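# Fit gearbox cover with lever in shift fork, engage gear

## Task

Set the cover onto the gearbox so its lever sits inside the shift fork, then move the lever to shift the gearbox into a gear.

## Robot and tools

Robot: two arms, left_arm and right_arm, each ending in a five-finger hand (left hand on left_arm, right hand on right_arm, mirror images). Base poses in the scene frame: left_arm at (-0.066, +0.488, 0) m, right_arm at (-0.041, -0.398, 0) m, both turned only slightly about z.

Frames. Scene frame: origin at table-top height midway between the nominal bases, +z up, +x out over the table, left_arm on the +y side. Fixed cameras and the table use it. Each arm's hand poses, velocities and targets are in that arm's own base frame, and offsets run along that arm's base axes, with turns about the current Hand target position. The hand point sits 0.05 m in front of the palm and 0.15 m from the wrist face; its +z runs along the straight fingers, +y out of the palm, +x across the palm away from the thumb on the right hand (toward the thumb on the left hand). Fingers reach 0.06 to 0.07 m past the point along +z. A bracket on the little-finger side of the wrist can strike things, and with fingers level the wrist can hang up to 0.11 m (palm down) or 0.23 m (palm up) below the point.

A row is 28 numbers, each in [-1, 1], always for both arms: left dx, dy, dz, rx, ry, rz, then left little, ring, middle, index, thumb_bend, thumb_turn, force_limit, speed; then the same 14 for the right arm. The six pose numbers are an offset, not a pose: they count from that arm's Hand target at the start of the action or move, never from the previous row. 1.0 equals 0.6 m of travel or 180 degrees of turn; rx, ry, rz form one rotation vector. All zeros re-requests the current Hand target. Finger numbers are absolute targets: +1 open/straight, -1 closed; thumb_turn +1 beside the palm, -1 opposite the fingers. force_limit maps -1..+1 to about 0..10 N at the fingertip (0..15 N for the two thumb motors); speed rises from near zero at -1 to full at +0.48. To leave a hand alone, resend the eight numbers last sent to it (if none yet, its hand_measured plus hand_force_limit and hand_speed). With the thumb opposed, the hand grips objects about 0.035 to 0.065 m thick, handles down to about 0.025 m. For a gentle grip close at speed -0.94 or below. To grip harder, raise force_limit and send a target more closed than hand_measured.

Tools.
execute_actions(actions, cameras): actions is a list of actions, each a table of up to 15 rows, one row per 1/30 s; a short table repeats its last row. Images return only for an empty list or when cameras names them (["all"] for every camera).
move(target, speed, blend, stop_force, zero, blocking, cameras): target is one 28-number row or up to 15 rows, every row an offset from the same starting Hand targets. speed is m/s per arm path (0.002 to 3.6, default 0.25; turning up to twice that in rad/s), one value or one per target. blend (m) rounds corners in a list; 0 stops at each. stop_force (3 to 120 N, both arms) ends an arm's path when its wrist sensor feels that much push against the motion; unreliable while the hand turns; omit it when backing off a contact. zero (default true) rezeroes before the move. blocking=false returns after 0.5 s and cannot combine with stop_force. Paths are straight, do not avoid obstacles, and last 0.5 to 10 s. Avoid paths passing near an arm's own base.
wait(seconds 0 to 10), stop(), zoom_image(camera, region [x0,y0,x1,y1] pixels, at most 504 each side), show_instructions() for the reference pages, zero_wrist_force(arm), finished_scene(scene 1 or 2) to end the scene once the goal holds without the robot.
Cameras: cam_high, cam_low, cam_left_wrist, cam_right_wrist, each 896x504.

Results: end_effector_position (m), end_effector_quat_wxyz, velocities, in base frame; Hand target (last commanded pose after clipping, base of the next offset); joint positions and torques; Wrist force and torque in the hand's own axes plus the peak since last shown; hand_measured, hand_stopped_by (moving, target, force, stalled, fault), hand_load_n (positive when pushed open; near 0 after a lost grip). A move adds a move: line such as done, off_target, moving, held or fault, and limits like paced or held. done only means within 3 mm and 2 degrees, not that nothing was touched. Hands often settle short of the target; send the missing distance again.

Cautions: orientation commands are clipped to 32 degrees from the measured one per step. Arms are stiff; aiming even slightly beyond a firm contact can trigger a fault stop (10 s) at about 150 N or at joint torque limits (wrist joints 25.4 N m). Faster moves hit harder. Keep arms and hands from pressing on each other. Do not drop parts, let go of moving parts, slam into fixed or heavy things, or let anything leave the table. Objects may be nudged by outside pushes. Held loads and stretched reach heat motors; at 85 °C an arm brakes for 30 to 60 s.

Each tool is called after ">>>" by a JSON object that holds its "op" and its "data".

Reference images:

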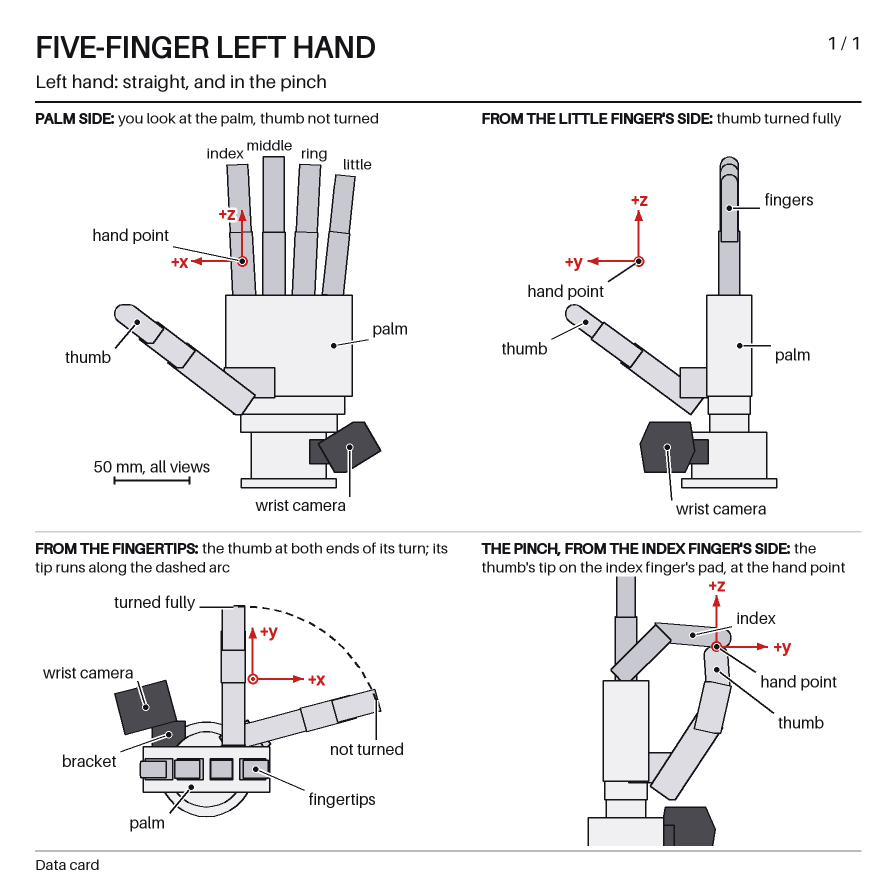

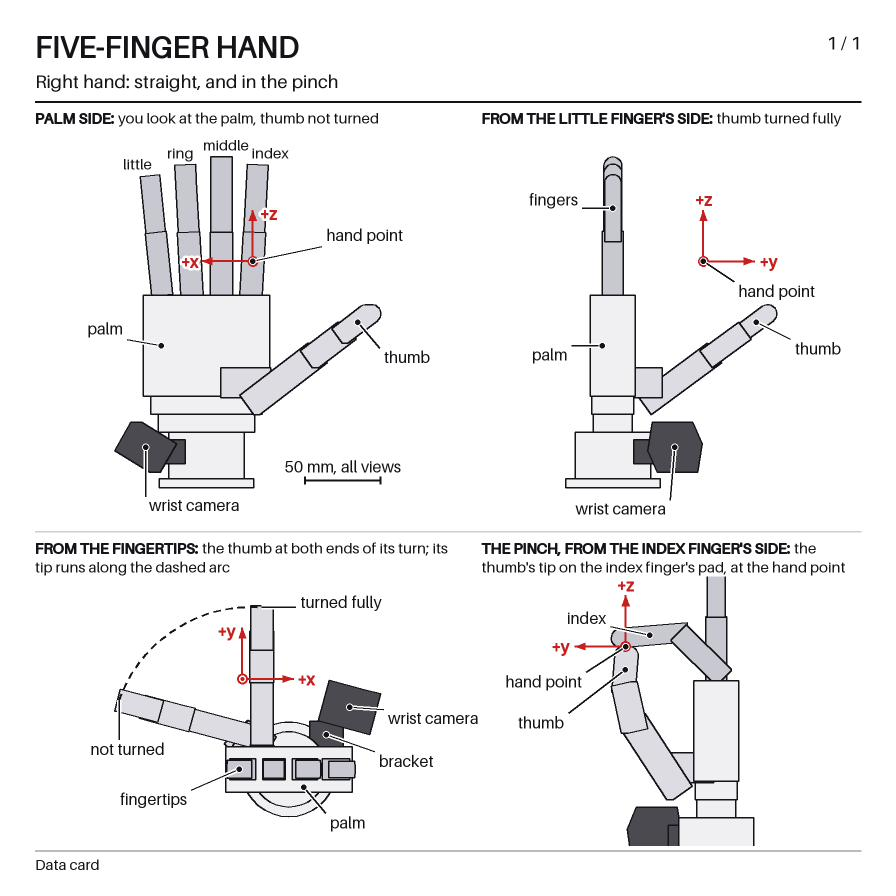

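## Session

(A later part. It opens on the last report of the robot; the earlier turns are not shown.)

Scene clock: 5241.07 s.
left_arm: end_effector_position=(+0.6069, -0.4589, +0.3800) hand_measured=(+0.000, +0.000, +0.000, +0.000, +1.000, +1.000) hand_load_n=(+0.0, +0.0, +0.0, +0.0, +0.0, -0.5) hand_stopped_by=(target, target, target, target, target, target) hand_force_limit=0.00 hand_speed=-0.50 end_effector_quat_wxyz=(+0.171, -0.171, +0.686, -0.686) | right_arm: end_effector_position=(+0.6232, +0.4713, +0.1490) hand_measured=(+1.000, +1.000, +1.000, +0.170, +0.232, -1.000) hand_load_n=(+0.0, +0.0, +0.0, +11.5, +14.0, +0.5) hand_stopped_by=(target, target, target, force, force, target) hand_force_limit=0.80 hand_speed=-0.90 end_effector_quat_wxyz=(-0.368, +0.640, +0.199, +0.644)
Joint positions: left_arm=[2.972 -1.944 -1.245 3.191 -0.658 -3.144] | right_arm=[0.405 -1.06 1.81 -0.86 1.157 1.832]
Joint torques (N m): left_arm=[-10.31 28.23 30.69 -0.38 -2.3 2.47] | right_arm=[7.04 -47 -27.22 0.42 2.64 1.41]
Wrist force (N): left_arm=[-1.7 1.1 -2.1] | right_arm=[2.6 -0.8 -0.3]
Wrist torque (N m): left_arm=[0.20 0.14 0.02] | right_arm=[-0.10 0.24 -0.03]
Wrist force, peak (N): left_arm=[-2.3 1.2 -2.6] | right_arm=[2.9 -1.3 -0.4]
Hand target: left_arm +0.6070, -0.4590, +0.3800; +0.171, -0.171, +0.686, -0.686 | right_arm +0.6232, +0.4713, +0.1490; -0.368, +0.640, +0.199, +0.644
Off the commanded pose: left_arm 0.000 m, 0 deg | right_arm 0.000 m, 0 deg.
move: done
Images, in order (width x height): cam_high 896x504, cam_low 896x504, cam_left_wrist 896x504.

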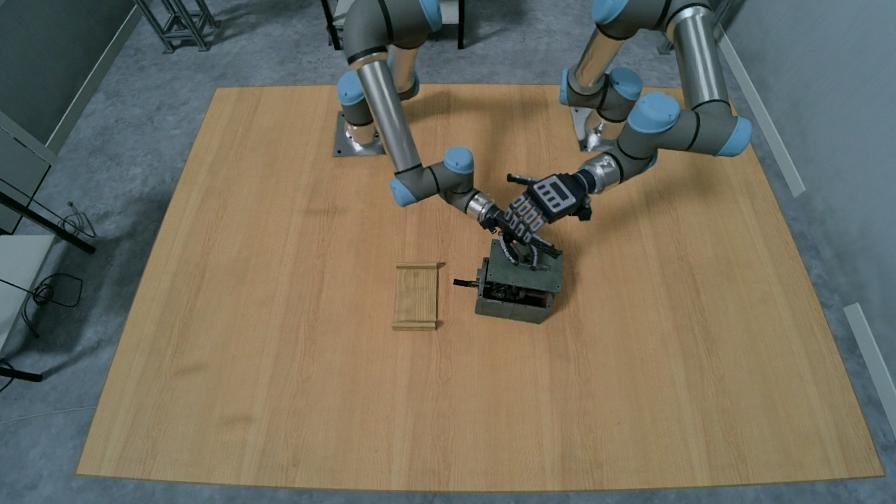

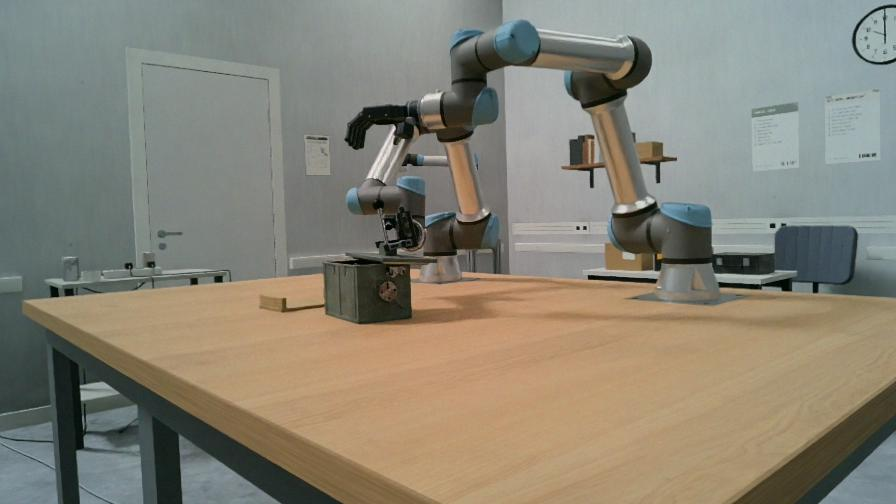

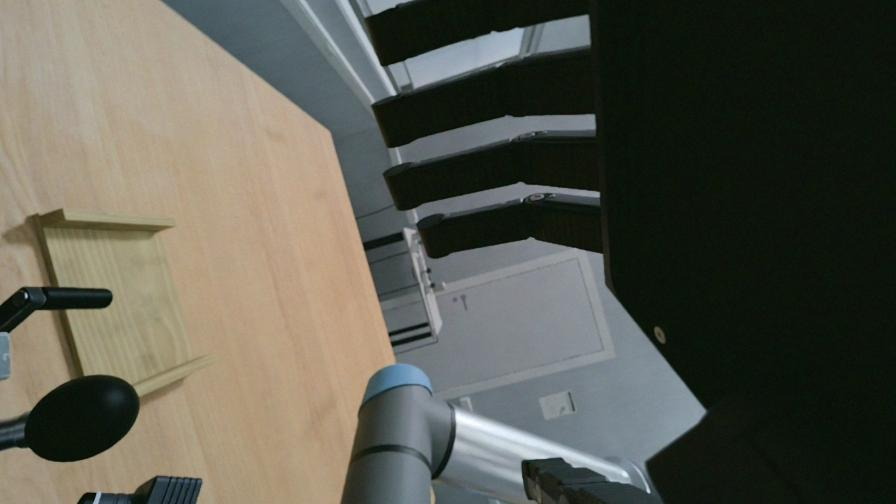

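>>> {"op": "move", "data": {"target": [-0.045,0.0583,-0.0333,0,0,0,0,0,0,0,1,1,0,-0.5,0,0,0,0,0,0,1,1,1,-0.5,-0.5,-1,0.8,-0.9], "speed": 0.12, "cameras": ["cam_left_wrist","cam_low","cam_high"]}}

>>> {"op": "zoom_image", "data": {"camera": "cam_low", "region": [300, 80, 480, 260]}}

>>> {"op": "zoom_image", "data": {"camera": "cam_high", "region": [440, 140, 640, 300]}}

Scene clock: 5264.03 s.
left_arm: end_effector_position=(+0.5800, -0.4241, +0.3600) hand_measured=(+0.000, +0.000, +0.000, +0.000, +1.000, +1.000) hand_load_n=(+0.0, +0.0, +0.0, +0.0, +0.0, -0.5) hand_stopped_by=(target, target, target, target, target, target) hand_force_limit=0.00 hand_speed=-0.50 end_effector_quat_wxyz=(+0.171, -0.171, +0.686, -0.686) | right_arm: end_effector_position=(+0.6232, +0.4713, +0.1490) hand_measured=(+1.000, +1.000, +1.000, +0.170, +0.232, -1.000) hand_load_n=(+0.0, +0.0, +0.0, +11.0, +13.5, +0.5) hand_stopped_by=(target, target, target, force, force, target) hand_force_limit=0.80 hand_speed=-0.90 end_effector_quat_wxyz=(-0.368, +0.640, +0.199, +0.644)
Joint positions: left_arm=[3.031 -1.853 -1.419 3.274 -0.6 -3.144] | right_arm=[0.405 -1.06 1.81 -0.86 1.157 1.832]
Joint torques (N m): left_arm=[10.09 41.29 11.76 2.29 2.52 -1.87] | right_arm=[6.98 -47.99 -26.92 0.14 2.62 1.36]
Wrist force (N): left_arm=[-2.0 1.2 -1.8] | right_arm=[2.5 -0.8 -0.4]
Wrist torque (N m): left_arm=[0.19 0.19 0.19] | right_arm=[-0.11 0.22 -0.02]
Wrist force, peak (N): left_arm=[-2.1 1.3 -2.4] | right_arm=[2.8 -1.2 -0.2]
Hand target: left_arm +0.5800, -0.4240, +0.3600; +0.171, -0.171, +0.686, -0.686 | right_arm +0.6232, +0.4713, +0.1490; -0.368, +0.640, +0.199, +0.644
Off the commanded pose: left_arm 0.000 m, 0 deg | right_arm 0.000 m, 0 deg.
move: done
Images, in order (width x height): cam_high 896x504, cam_low 896x504, cam_left_wrist 896x504.

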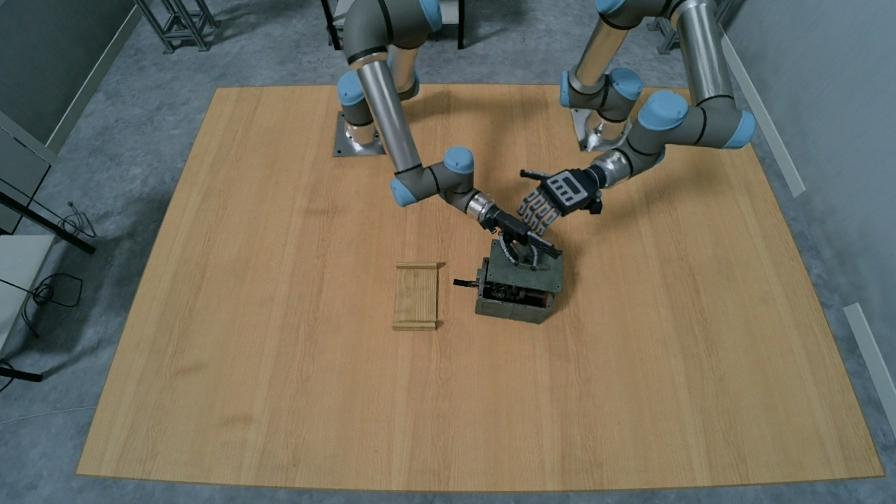

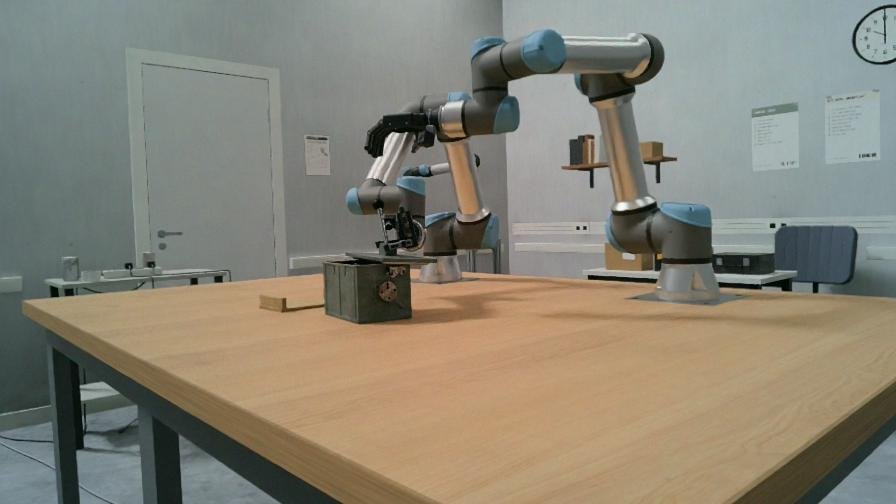

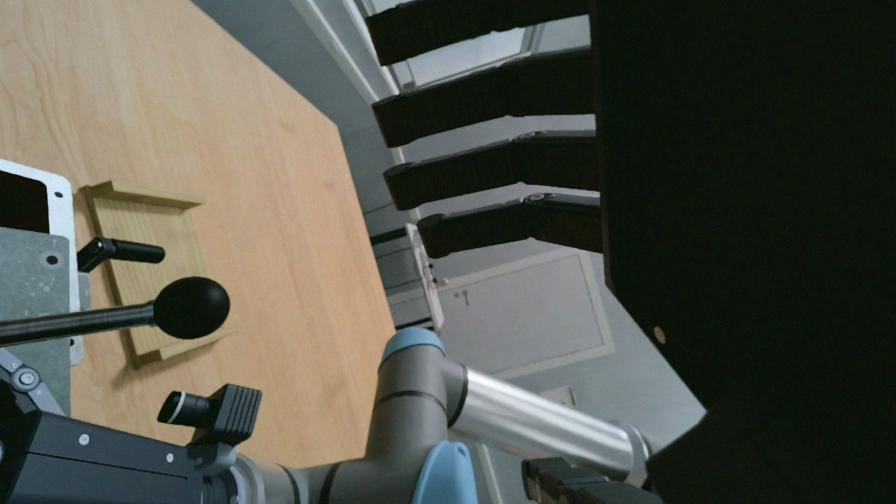

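Scaled by 2.800 from the camera's 896x504 image, which has a finer 1280x720 frame.

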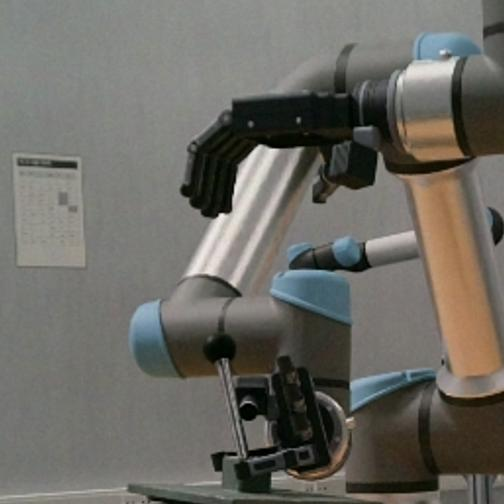

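Scaled by 2.520 from the camera's 896x504 image, which has a finer 1280x720 frame.

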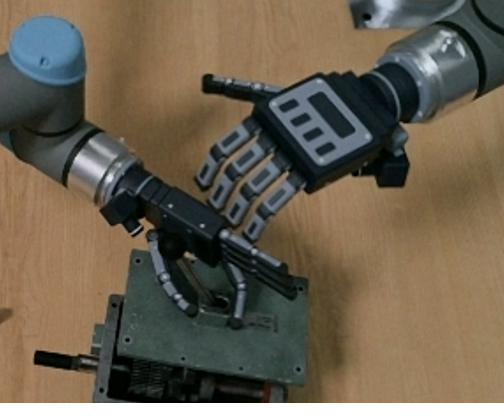

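>>> {"op": "zoom_image", "data": {"camera": "cam_low", "region": [350, 105, 450, 215]}}

Scaled by 4.582 from the camera's 896x504 image, which has a finer 1280x720 frame.

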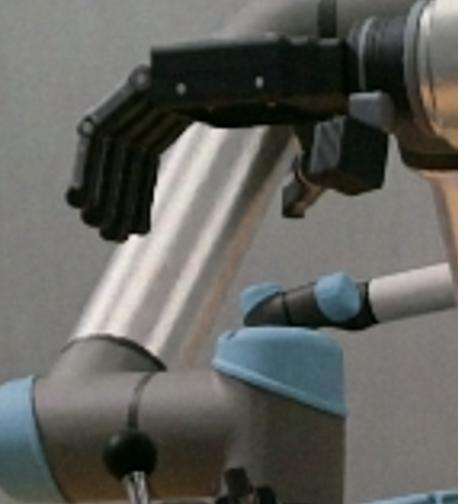

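>>> {"op": "move", "data": {"target": [0,-0.07,0,0,0,0,0,0,0,0,1,1,0,-0.5,0,0,0,0,0,0,1,1,1,-0.5,-0.5,-1,0.8,-0.9], "speed": 0.1, "cameras": ["cam_left_wrist","cam_low"]}}

>>> {"op": "zoom_image", "data": {"camera": "cam_low", "region": [340, 105, 440, 215]}}

Scene clock: 5349.87 s.
left_arm: end_effector_position=(+0.5799, -0.4659, +0.3600) hand_measured=(+0.000, +0.000, +0.000, +0.000, +1.000, +1.000) hand_load_n=(+0.0, +0.0, +0.0, +0.0, +0.0, +0.0) hand_stopped_by=(target, target, target, target, target, target) hand_force_limit=0.00 hand_speed=-0.50 end_effector_quat_wxyz=(+0.171, -0.171, +0.686, -0.686) | right_arm: end_effector_position=(+0.6232, +0.4713, +0.1490) hand_measured=(+1.000, +1.000, +1.000, +0.170, +0.232, -1.000) hand_load_n=(+0.0, +0.0, +0.0, +11.5, +14.0, +0.5) hand_stopped_by=(target, target, target, force, force, target) hand_force_limit=0.80 hand_speed=-0.90 end_effector_quat_wxyz=(-0.368, +0.640, +0.199, +0.644)
Joint positions: left_arm=[2.951 -1.894 -1.365 3.261 -0.68 -3.144] | right_arm=[0.405 -1.06 1.81 -0.86 1.157 1.832]
Joint torques (N m): left_arm=[-9.89 26.04 31.29 -0.3 -2.19 2.39] | right_arm=[5.76 -48.01 -27.36 0.42 2.77 1.59]
Wrist force (N): left_arm=[-1.8 1.2 -2.2] | right_arm=[2.2 -0.7 -0.3]
Wrist torque (N m): left_arm=[0.21 0.14 0.10] | right_arm=[-0.12 0.22 -0.03]
Wrist force, peak (N): left_arm=[-2.4 1.1 -2.8] | right_arm=[2.8 -1.2 -0.3]
Hand target: left_arm +0.5800, -0.4660, +0.3600; +0.171, -0.171, +0.686, -0.686 | right_arm +0.6232, +0.4713, +0.1490; -0.368, +0.640, +0.199, +0.644
Off the commanded pose: left_arm 0.000 m, 0 deg | right_arm 0.000 m, 0 deg.
move: done
Images, in order (width x height): cam_low 896x504, cam_left_wrist 896x504.

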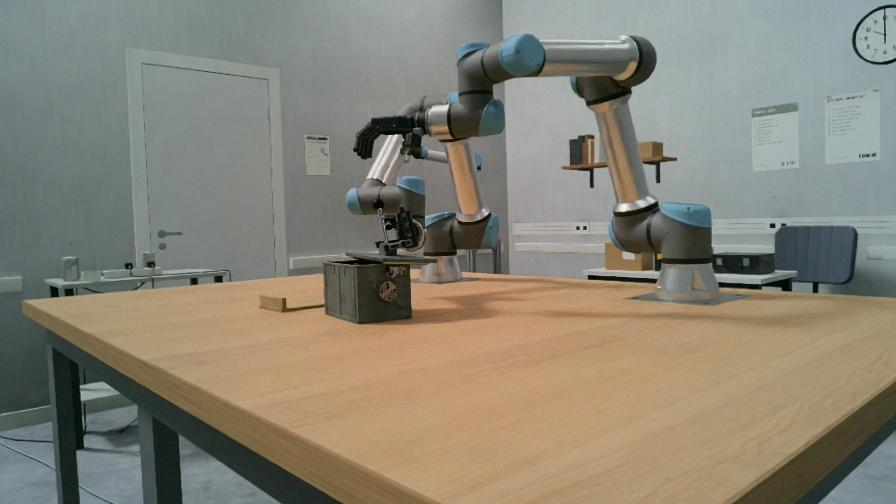

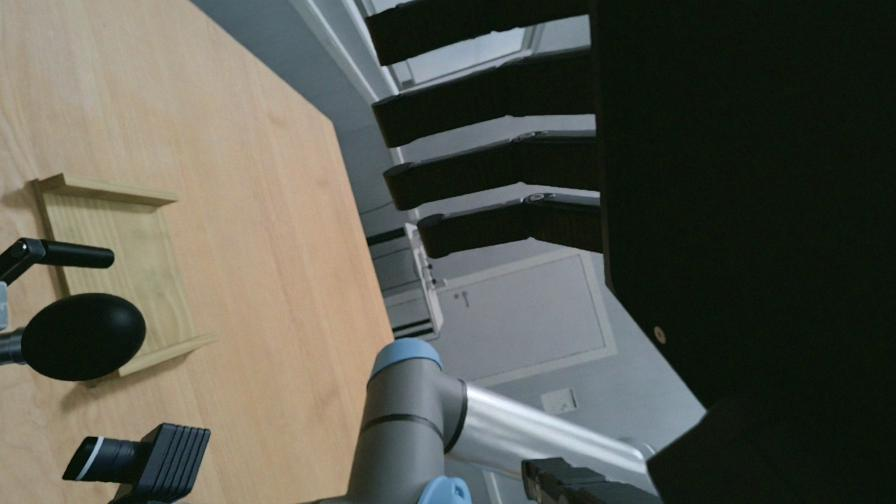

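Scaled by 4.582 from the camera's 896x504 image, which has a finer 1280x720 frame.

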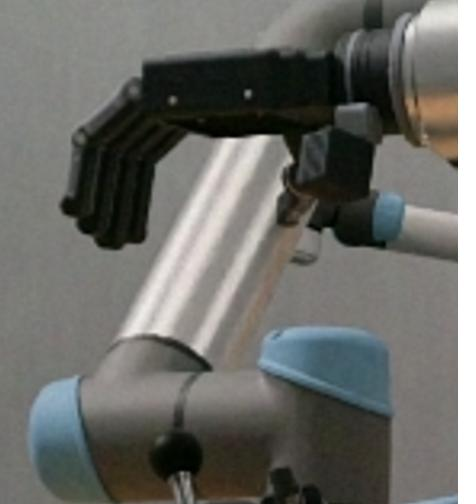

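>>> {"op": "move", "data": {"target": [[0.0142,-0.0265,0,0,0,0,0,0,0,0,1,1,0,-0.5,0,0,0,0,0,0,1,1,1,-0.5,-0.5,-1,0.8,-0.9],[0.0142,-0.0265,-0.1333,0,0,0,0,0,0,0,1,1,0,-0.5,0,0,0,0,0,0,1,1,1,-0.5,-0.5,-1,0.8,-0.9]], "speed": 0.08, "stop_force": 6, "cameras": ["cam_left_wrist","cam_low"]}}

>>> {"op": "zoom_image", "data": {"camera": "cam_low", "region": [340, 125, 440, 235]}}

Scene clock: 5385.10 s.
left_arm: end_effector_position=(+0.5885, -0.4819, +0.2800) hand_measured=(+0.000, +0.000, +0.000, +0.000, +1.000, +1.000) hand_load_n=(+0.0, +0.0, +0.0, +0.0, +0.0, -0.5) hand_stopped_by=(target, target, target, target, target, target) hand_force_limit=0.00 hand_speed=-0.50 end_effector_quat_wxyz=(+0.171, -0.171, +0.686, -0.686) | right_arm: end_effector_position=(+0.6232, +0.4713, +0.1490) hand_measured=(+1.000, +1.000, +1.000, +0.170, +0.232, -1.000) hand_load_n=(+0.0, +0.0, +0.0, +11.0, +13.5, +0.5) hand_stopped_by=(target, target, target, force, force, target) hand_force_limit=0.80 hand_speed=-0.90 end_effector_quat_wxyz=(-0.368, +0.640, +0.199, +0.644)
Joint positions: left_arm=[2.924 -1.968 -1.471 3.44 -0.706 -3.143] | right_arm=[0.405 -1.06 1.81 -0.86 1.157 1.832]
Joint torques (N m): left_arm=[-4.39 27.52 10.32 2.39 -2.24 -1.8] | right_arm=[6.53 -47.12 -27.22 0.58 2.85 1.32]
Wrist force (N): left_arm=[-1.9 1.5 -1.9] | right_arm=[2.2 -0.9 -0.4]
Wrist torque (N m): left_arm=[0.23 0.18 0.16] | right_arm=[-0.14 0.23 -0.04]
Wrist force, peak (N): left_arm=[-2.0 1.2 -2.5] | right_arm=[3.0 -1.3 -0.3]
Hand target: left_arm +0.5885, -0.4819, +0.2800; +0.171, -0.171, +0.686, -0.686 | right_arm +0.6232, +0.4713, +0.1490; -0.368, +0.640, +0.199, +0.644
Off the commanded pose: left_arm 0.000 m, 0 deg | right_arm 0.000 m, 0 deg.
move: done
Images, in order (width x height): cam_low 896x504, cam_left_wrist 896x504.

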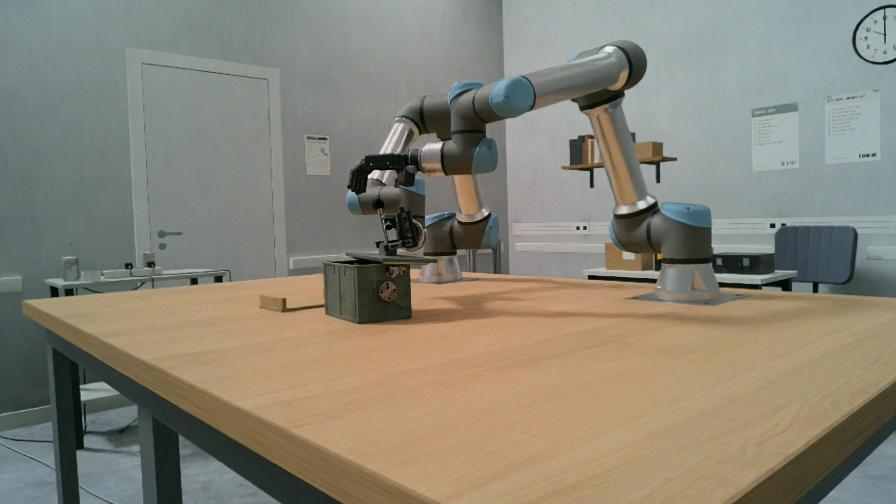

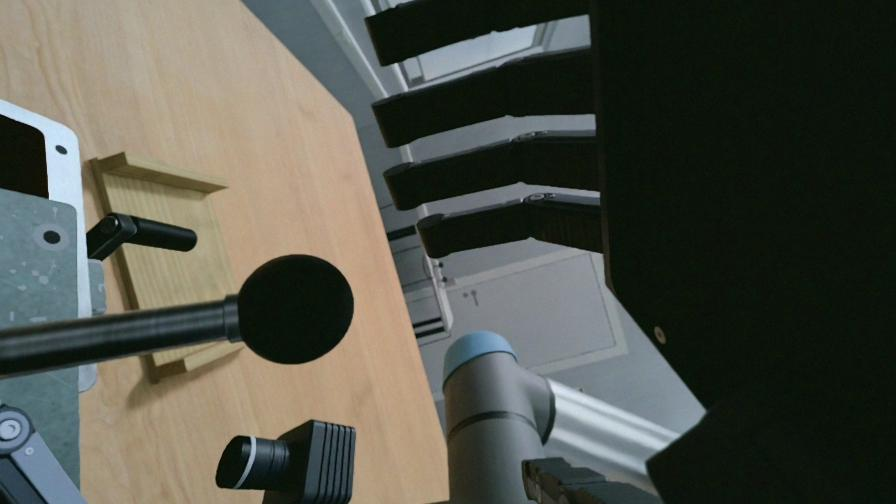

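Scaled by 4.582 from the camera's 896x504 image, which has a finer 1280x720 frame.

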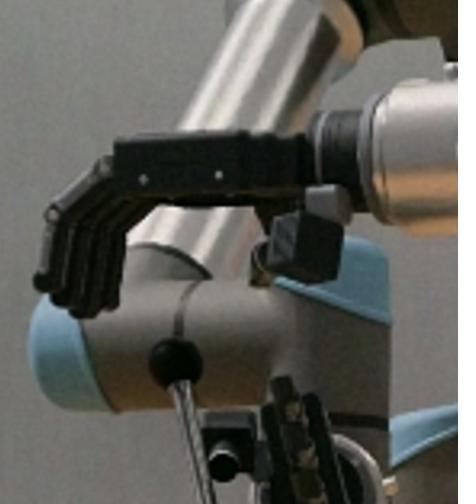

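>>> {"op": "move", "data": {"target": [[0.0132,0.007,0,0.0314,-0.0588,0,0,0,0,0,1,1,0,-0.5,0,0,0,0,0,0,1,1,1,-0.5,-0.5,-1,0.8,-0.9],[0.0132,0.007,-0.0583,0.0314,-0.0588,0,0,0,0,0,1,1,0,-0.5,0,0,0,0,0,0,1,1,1,-0.5,-0.5,-1,0.8,-0.9]], "speed": 0.05, "stop_force": 6, "cameras": ["cam_left_wrist","cam_low","cam_right_wrist"]}}

>>> {"op": "zoom_image", "data": {"camera": "cam_low", "region": [340, 145, 440, 255]}}

Scene clock: 5448.43 s.
left_arm: end_effector_position=(+0.5964, -0.4777, +0.2450) hand_measured=(+0.000, +0.000, +0.000, +0.000, +1.000, +1.000) hand_load_n=(+0.0, +0.0, -0.5, +0.0, +0.0, -0.5) hand_stopped_by=(target, target, target, target, target, target) hand_force_limit=0.00 hand_speed=-0.50 end_effector_quat_wxyz=(+0.242, -0.099, +0.700, -0.665) | right_arm: end_effector_position=(+0.6232, +0.4713, +0.1490) hand_measured=(+1.000, +1.000, +1.000, +0.170, +0.232, -1.000) hand_load_n=(+0.0, +0.0, +0.0, +11.5, +14.0, +0.5) hand_stopped_by=(target, target, target, force, force, target) hand_force_limit=0.80 hand_speed=-0.90 end_effector_quat_wxyz=(-0.368, +0.640, +0.199, +0.644)
Joint positions: left_arm=[2.919 -1.986 -1.525 3.512 -0.711 -2.934] | right_arm=[0.405 -1.06 1.81 -0.86 1.157 1.832]
Joint torques (N m): left_arm=[-10.38 27.7 10.22 2.32 -2.39 -1.79] | right_arm=[6.81 -46.47 -26.22 0.24 2.55 1.4]
Wrist force (N): left_arm=[-1.8 1.1 -2.1] | right_arm=[2.6 -1.2 -0.2]
Wrist torque (N m): left_arm=[0.21 0.17 0.04] | right_arm=[-0.15 0.24 -0.04]
Wrist force, peak (N): left_arm=[-2.0 1.4 -2.2] | right_arm=[2.9 -1.2 -0.3]
Hand target: left_arm +0.5964, -0.4777, +0.2450; +0.242, -0.099, +0.700, -0.665 | right_arm +0.6232, +0.4713, +0.1490; -0.368, +0.640, +0.199, +0.644
Off the commanded pose: left_arm 0.000 m, 0 deg | right_arm 0.000 m, 0 deg.
move: done
Images, in order (width x height): cam_low 896x504, cam_left_wrist 896x504, cam_right_wrist 896x504.

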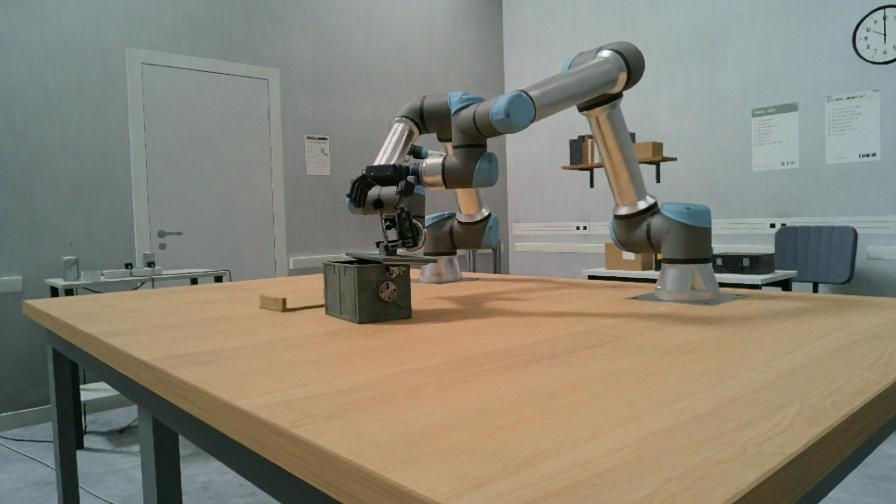

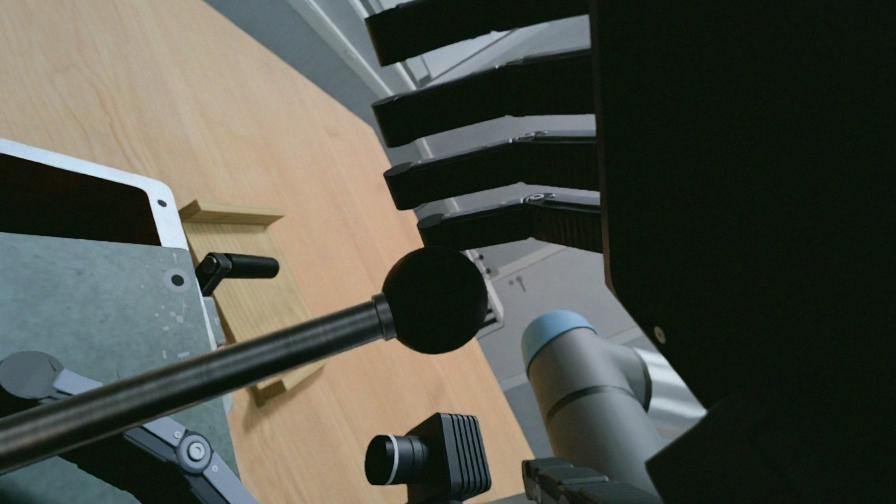

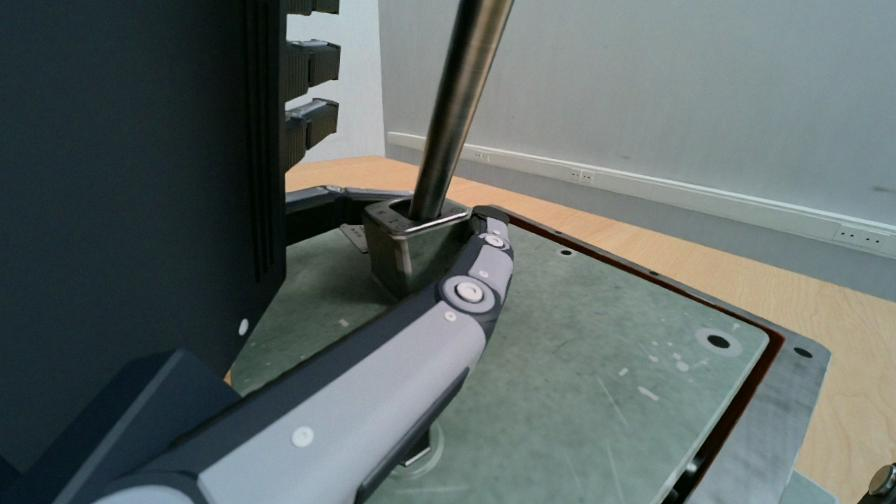

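Scaled by 4.582 from the camera's 896x504 image, which has a finer 1280x720 frame.

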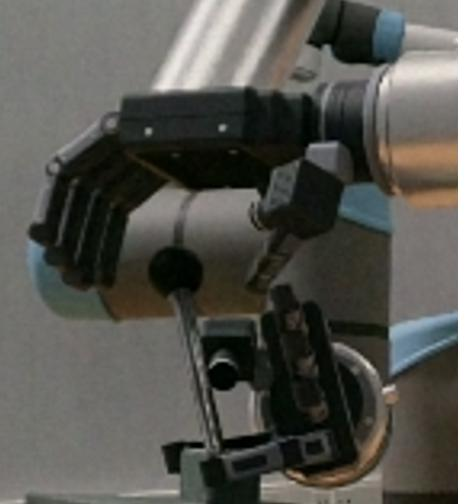

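>>> {"op": "zoom_image", "data": {"camera": "cam_low", "region": [385, 170, 425, 225]}}

Scaled by 9.164 from the camera's 896x504 image, which has a finer 1280x720 frame.

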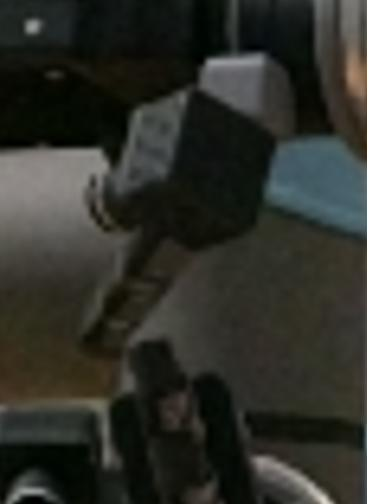

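>>> {"op": "move", "data": {"target": [0,0,-0.0117,0,0,0,0,0,0,0,1,1,0,-0.5,0,0,-0.0083,0,0,0,1,1,1,-0.5,-0.5,-1,0.8,-0.9], "speed": 0.008, "stop_force": 12, "cameras": ["cam_low","cam_right_wrist"]}}

Scene clock: 5504.03 s.
left_arm: end_effector_position=(+0.5964, -0.4777, +0.2380) hand_measured=(+0.000, +0.000, +0.000, +0.000, +1.000, +1.000) hand_load_n=(+0.5, +0.0, +0.0, +0.0, +0.0, +0.0) hand_stopped_by=(target, target, target, target, target, target) hand_force_limit=0.00 hand_speed=-0.50 end_effector_quat_wxyz=(+0.242, -0.099, +0.700, -0.665) | right_arm: end_effector_position=(+0.6232, +0.4713, +0.1441) hand_measured=(+1.000, +1.000, +1.000, +0.170, +0.232, -1.000) hand_load_n=(+0.0, +0.0, +0.0, +11.0, +10.0, -11.5) hand_stopped_by=(target, target, target, force, force, target) hand_force_limit=0.80 hand_speed=-0.90 end_effector_quat_wxyz=(-0.368, +0.640, +0.199, +0.644)
Joint positions: left_arm=[2.919 -1.992 -1.536 3.528 -0.711 -2.934] | right_arm=[0.405 -1.052 1.813 -0.871 1.157 1.832]
Joint torques (N m): left_arm=[-9.37 27.93 10.28 2.55 -2.22 0.43] | right_arm=[5.79 -20.96 -2.53 -0.79 1.17 1.04]
Wrist force (N): left_arm=[-1.6 1.1 -2.0] | right_arm=[12.4 -2.2 -0.4]
Wrist torque (N m): left_arm=[0.20 0.15 0.05] | right_arm=[-0.21 0.35 -0.12]
Wrist force, peak (N): left_arm=[-1.7 1.1 -2.3] | right_arm=[13.2 -2.9 0.7]
Hand target: left_arm +0.5964, -0.4777, +0.2380; +0.242, -0.099, +0.700, -0.665 | right_arm +0.6232, +0.4713, +0.1441; -0.368, +0.640, +0.199, +0.644
Off the commanded pose: left_arm 0.000 m, 0 deg | right_arm 0.000 m, 0 deg.
move: done
Images, in order (width x height): cam_low 896x504, cam_right_wrist 896x504.

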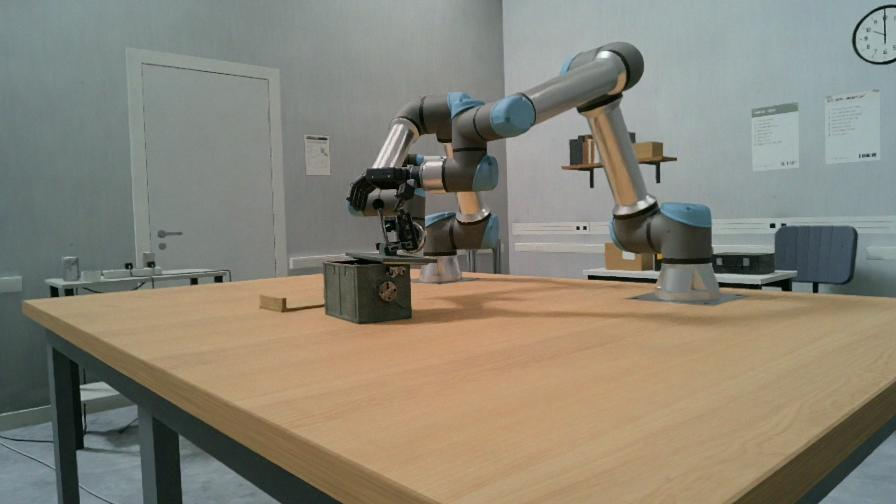

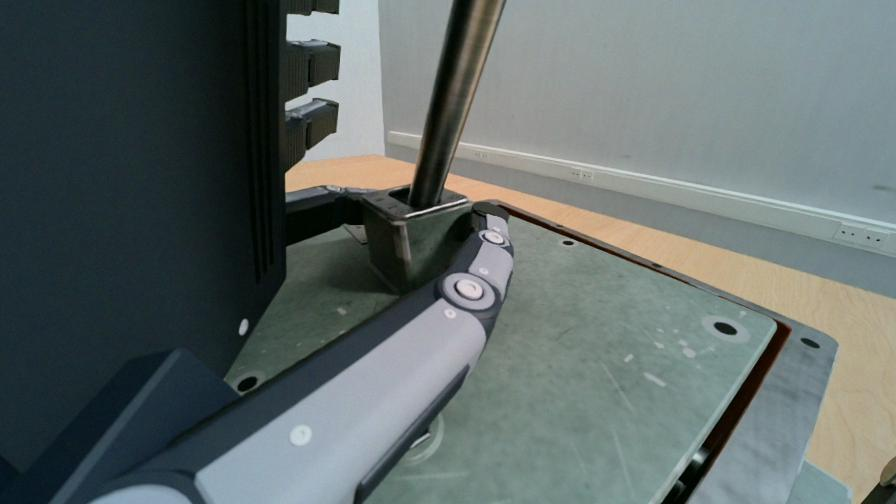

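>>> {"op": "move", "data": {"target": [0.006,0.0664,0,0,0,0,0,0,0,0,1,1,0,-0.5,0,0,0,0,0,0,1,1,1,-0.5,-0.5,-1,0.8,-0.9], "speed": 0.03, "stop_force": 15, "cameras": ["cam_low","cam_left_wrist"]}}

>>> {"op": "zoom_image", "data": {"camera": "cam_low", "region": [340, 145, 440, 255]}}

Scene clock: 5516.60 s.
left_arm: end_effector_position=(+0.6000, -0.4379, +0.2380) hand_measured=(+0.000, +0.000, +0.000, +0.000, +1.000, +1.000) hand_load_n=(+0.0, +0.0, +0.0, +3.0, +0.0, +0.0) hand_stopped_by=(target, target, target, target, target, target) hand_force_limit=0.00 hand_speed=-0.50 end_effector_quat_wxyz=(+0.242, -0.099, +0.700, -0.665) | right_arm: end_effector_position=(+0.6232, +0.4713, +0.1440) hand_measured=(+1.000, +1.000, +1.000, +0.170, +0.232, -1.000) hand_load_n=(+0.0, +0.0, +0.0, +13.5, +7.0, -10.5) hand_stopped_by=(target, target, target, force, force, target) hand_force_limit=0.80 hand_speed=-0.90 end_effector_quat_wxyz=(-0.368, +0.640, +0.199, +0.644)
Joint positions: left_arm=[2.994 -1.962 -1.58 3.542 -0.636 -2.934] | right_arm=[0.405 -1.052 1.813 -0.871 1.157 1.832]
Joint torques (N m): left_arm=[10.65 42.48 8.3 1.69 2.66 -1.77] | right_arm=[2.87 -22.68 -8.83 -0.66 4.02 1.14]
Wrist force (N): left_arm=[-2.8 -2.1 0.7] | right_arm=[11.6 -11.0 -1.5]
Wrist torque (N m): left_arm=[0.10 0.16 0.06] | right_arm=[-0.40 0.33 -0.21]
Wrist force, peak (N): left_arm=[-3.4 -3.0 2.0] | right_arm=[11.8 -10.8 -1.7]
Hand target: left_arm +0.6000, -0.4379, +0.2380; +0.242, -0.099, +0.700, -0.665 | right_arm +0.6232, +0.4713, +0.1441; -0.368, +0.640, +0.199, +0.644
Off the commanded pose: left_arm 0.000 m, 0 deg | right_arm 0.000 m, 0 deg.
move: done
Images, in order (width x height): cam_low 896x504, cam_left_wrist 896x504.

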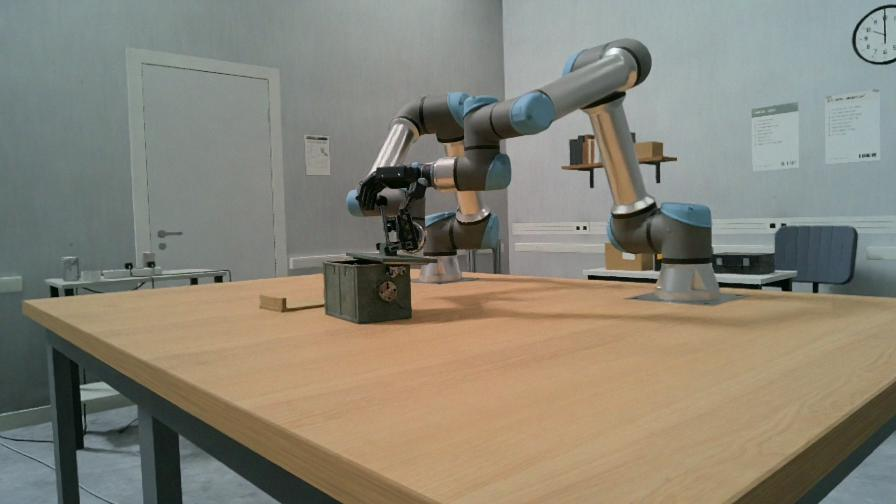

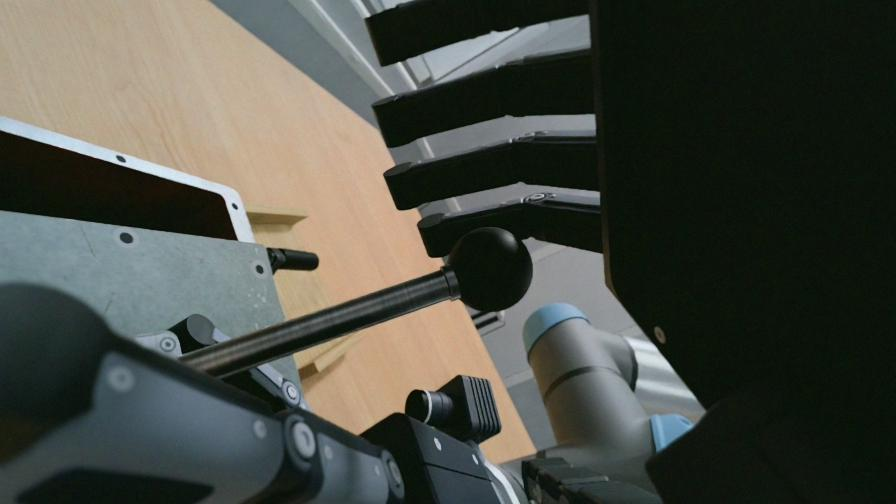

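Scaled by 4.582 from the camera's 896x504 image, which has a finer 1280x720 frame.

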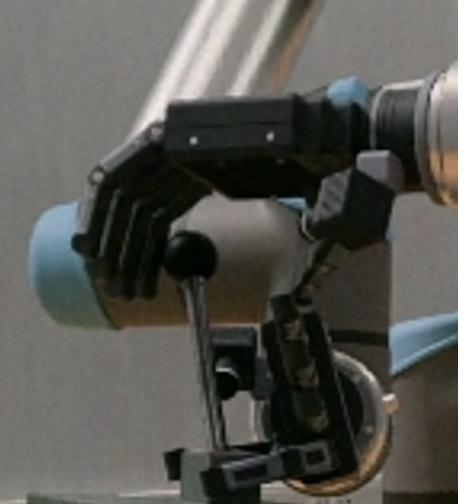

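>>> {"op": "move", "data": {"target": [[-0.0155,-0.0178,0,0,0,0,0,0,0,0,1,1,0,-0.5,0,0,0,0,0,0,1,1,1,-0.5,-0.5,-1,0.8,-0.9],[-0.0078,0.0668,0.0083,0,0,0,0,0,0,0,1,1,0,-0.5,0,0,0,0,0,0,1,1,1,-0.5,-0.5,-1,0.8,-0.9]], "speed": 0.03, "stop_force": 15, "cameras": ["cam_low","cam_left_wrist","cam_right_wrist"]}}

>>> {"op": "zoom_image", "data": {"camera": "cam_low", "region": [340, 145, 440, 255]}}

Scene clock: 5547.50 s.
left_arm: end_effector_position=(+0.5953, -0.3978, +0.2430) hand_measured=(+0.000, +0.000, +0.000, +0.000, +1.000, +1.000) hand_load_n=(-0.5, +0.0, +0.0, +0.5, +0.0, +0.0) hand_stopped_by=(target, target, target, target, target, target) hand_force_limit=0.00 hand_speed=-0.50 end_effector_quat_wxyz=(+0.242, -0.099, +0.700, -0.665) | right_arm: end_effector_position=(+0.6232, +0.4713, +0.1441) hand_measured=(+1.000, +1.000, +1.000, +0.170, +0.232, -1.000) hand_load_n=(+0.0, +0.0, +0.0, +13.5, +7.0, -10.5) hand_stopped_by=(target, target, target, force, force, target) hand_force_limit=0.80 hand_speed=-0.90 end_effector_quat_wxyz=(-0.368, +0.640, +0.199, +0.644)
Joint positions: left_arm=[3.071 -1.915 -1.632 3.548 -0.559 -2.934] | right_arm=[0.405 -1.052 1.813 -0.871 1.157 1.832]
Joint torques (N m): left_arm=[10.79 42.01 8.77 0.63 2.56 -1.87] | right_arm=[-11.03 -28.57 -17.99 -0.71 -2.03 1.14]
Wrist force (N): left_arm=[-2.3 0.6 -1.1] | right_arm=[11.9 -7.6 0.6]
Wrist torque (N m): left_arm=[0.16 0.18 0.11] | right_arm=[-0.35 0.33 -0.17]
Wrist force, peak (N): left_arm=[-3.5 -0.9 1.2] | right_arm=[11.8 -10.9 -2.0]
Hand target: left_arm +0.5953, -0.3978, +0.2430; +0.242, -0.099, +0.700, -0.665 | right_arm +0.6232, +0.4713, +0.1441; -0.368, +0.640, +0.199, +0.644
Off the commanded pose: left_arm 0.000 m, 0 deg | right_arm 0.000 m, 0 deg.
move: done
Images, in order (width x height): cam_low 896x504, cam_left_wrist 896x504, cam_right_wrist 896x504.

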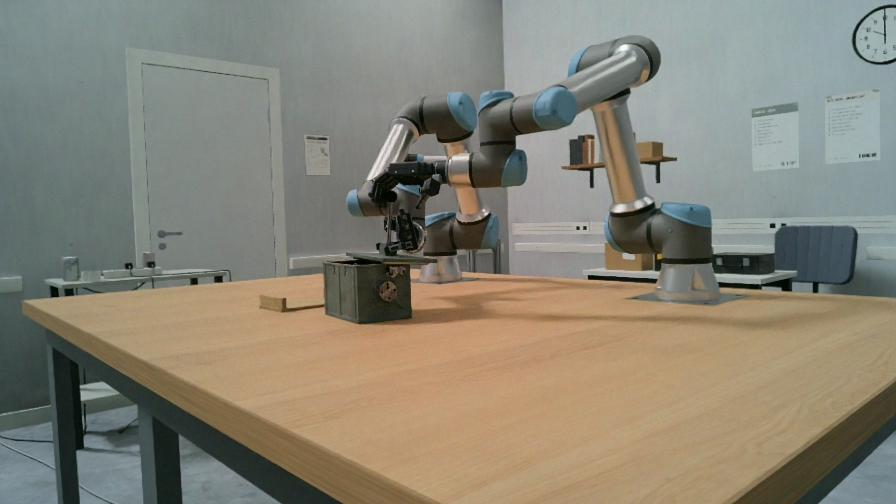

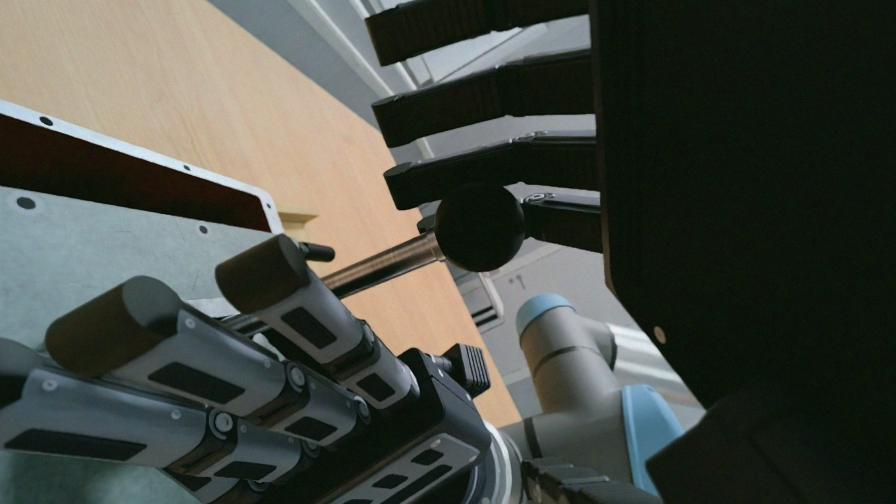

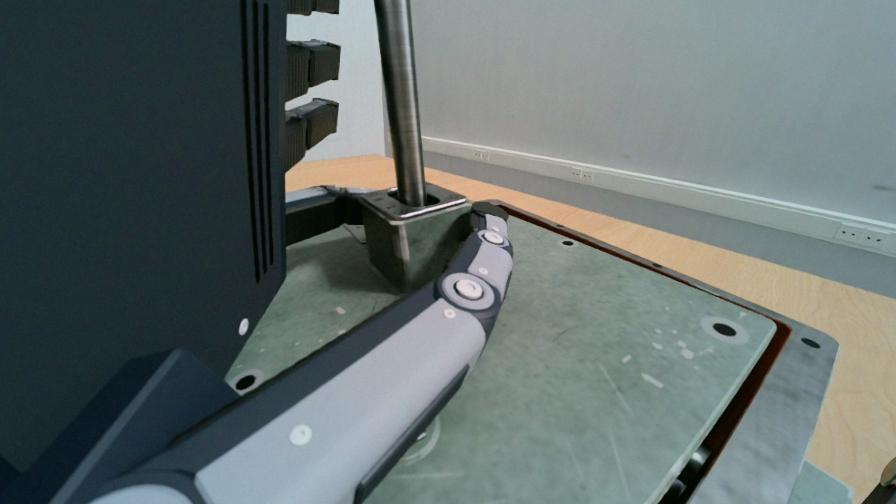

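Scaled by 4.582 from the camera's 896x504 image, which has a finer 1280x720 frame.

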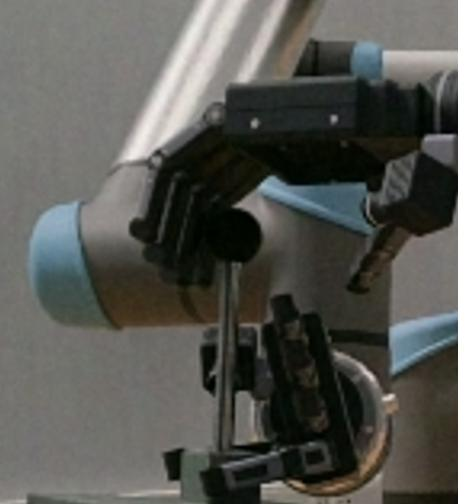

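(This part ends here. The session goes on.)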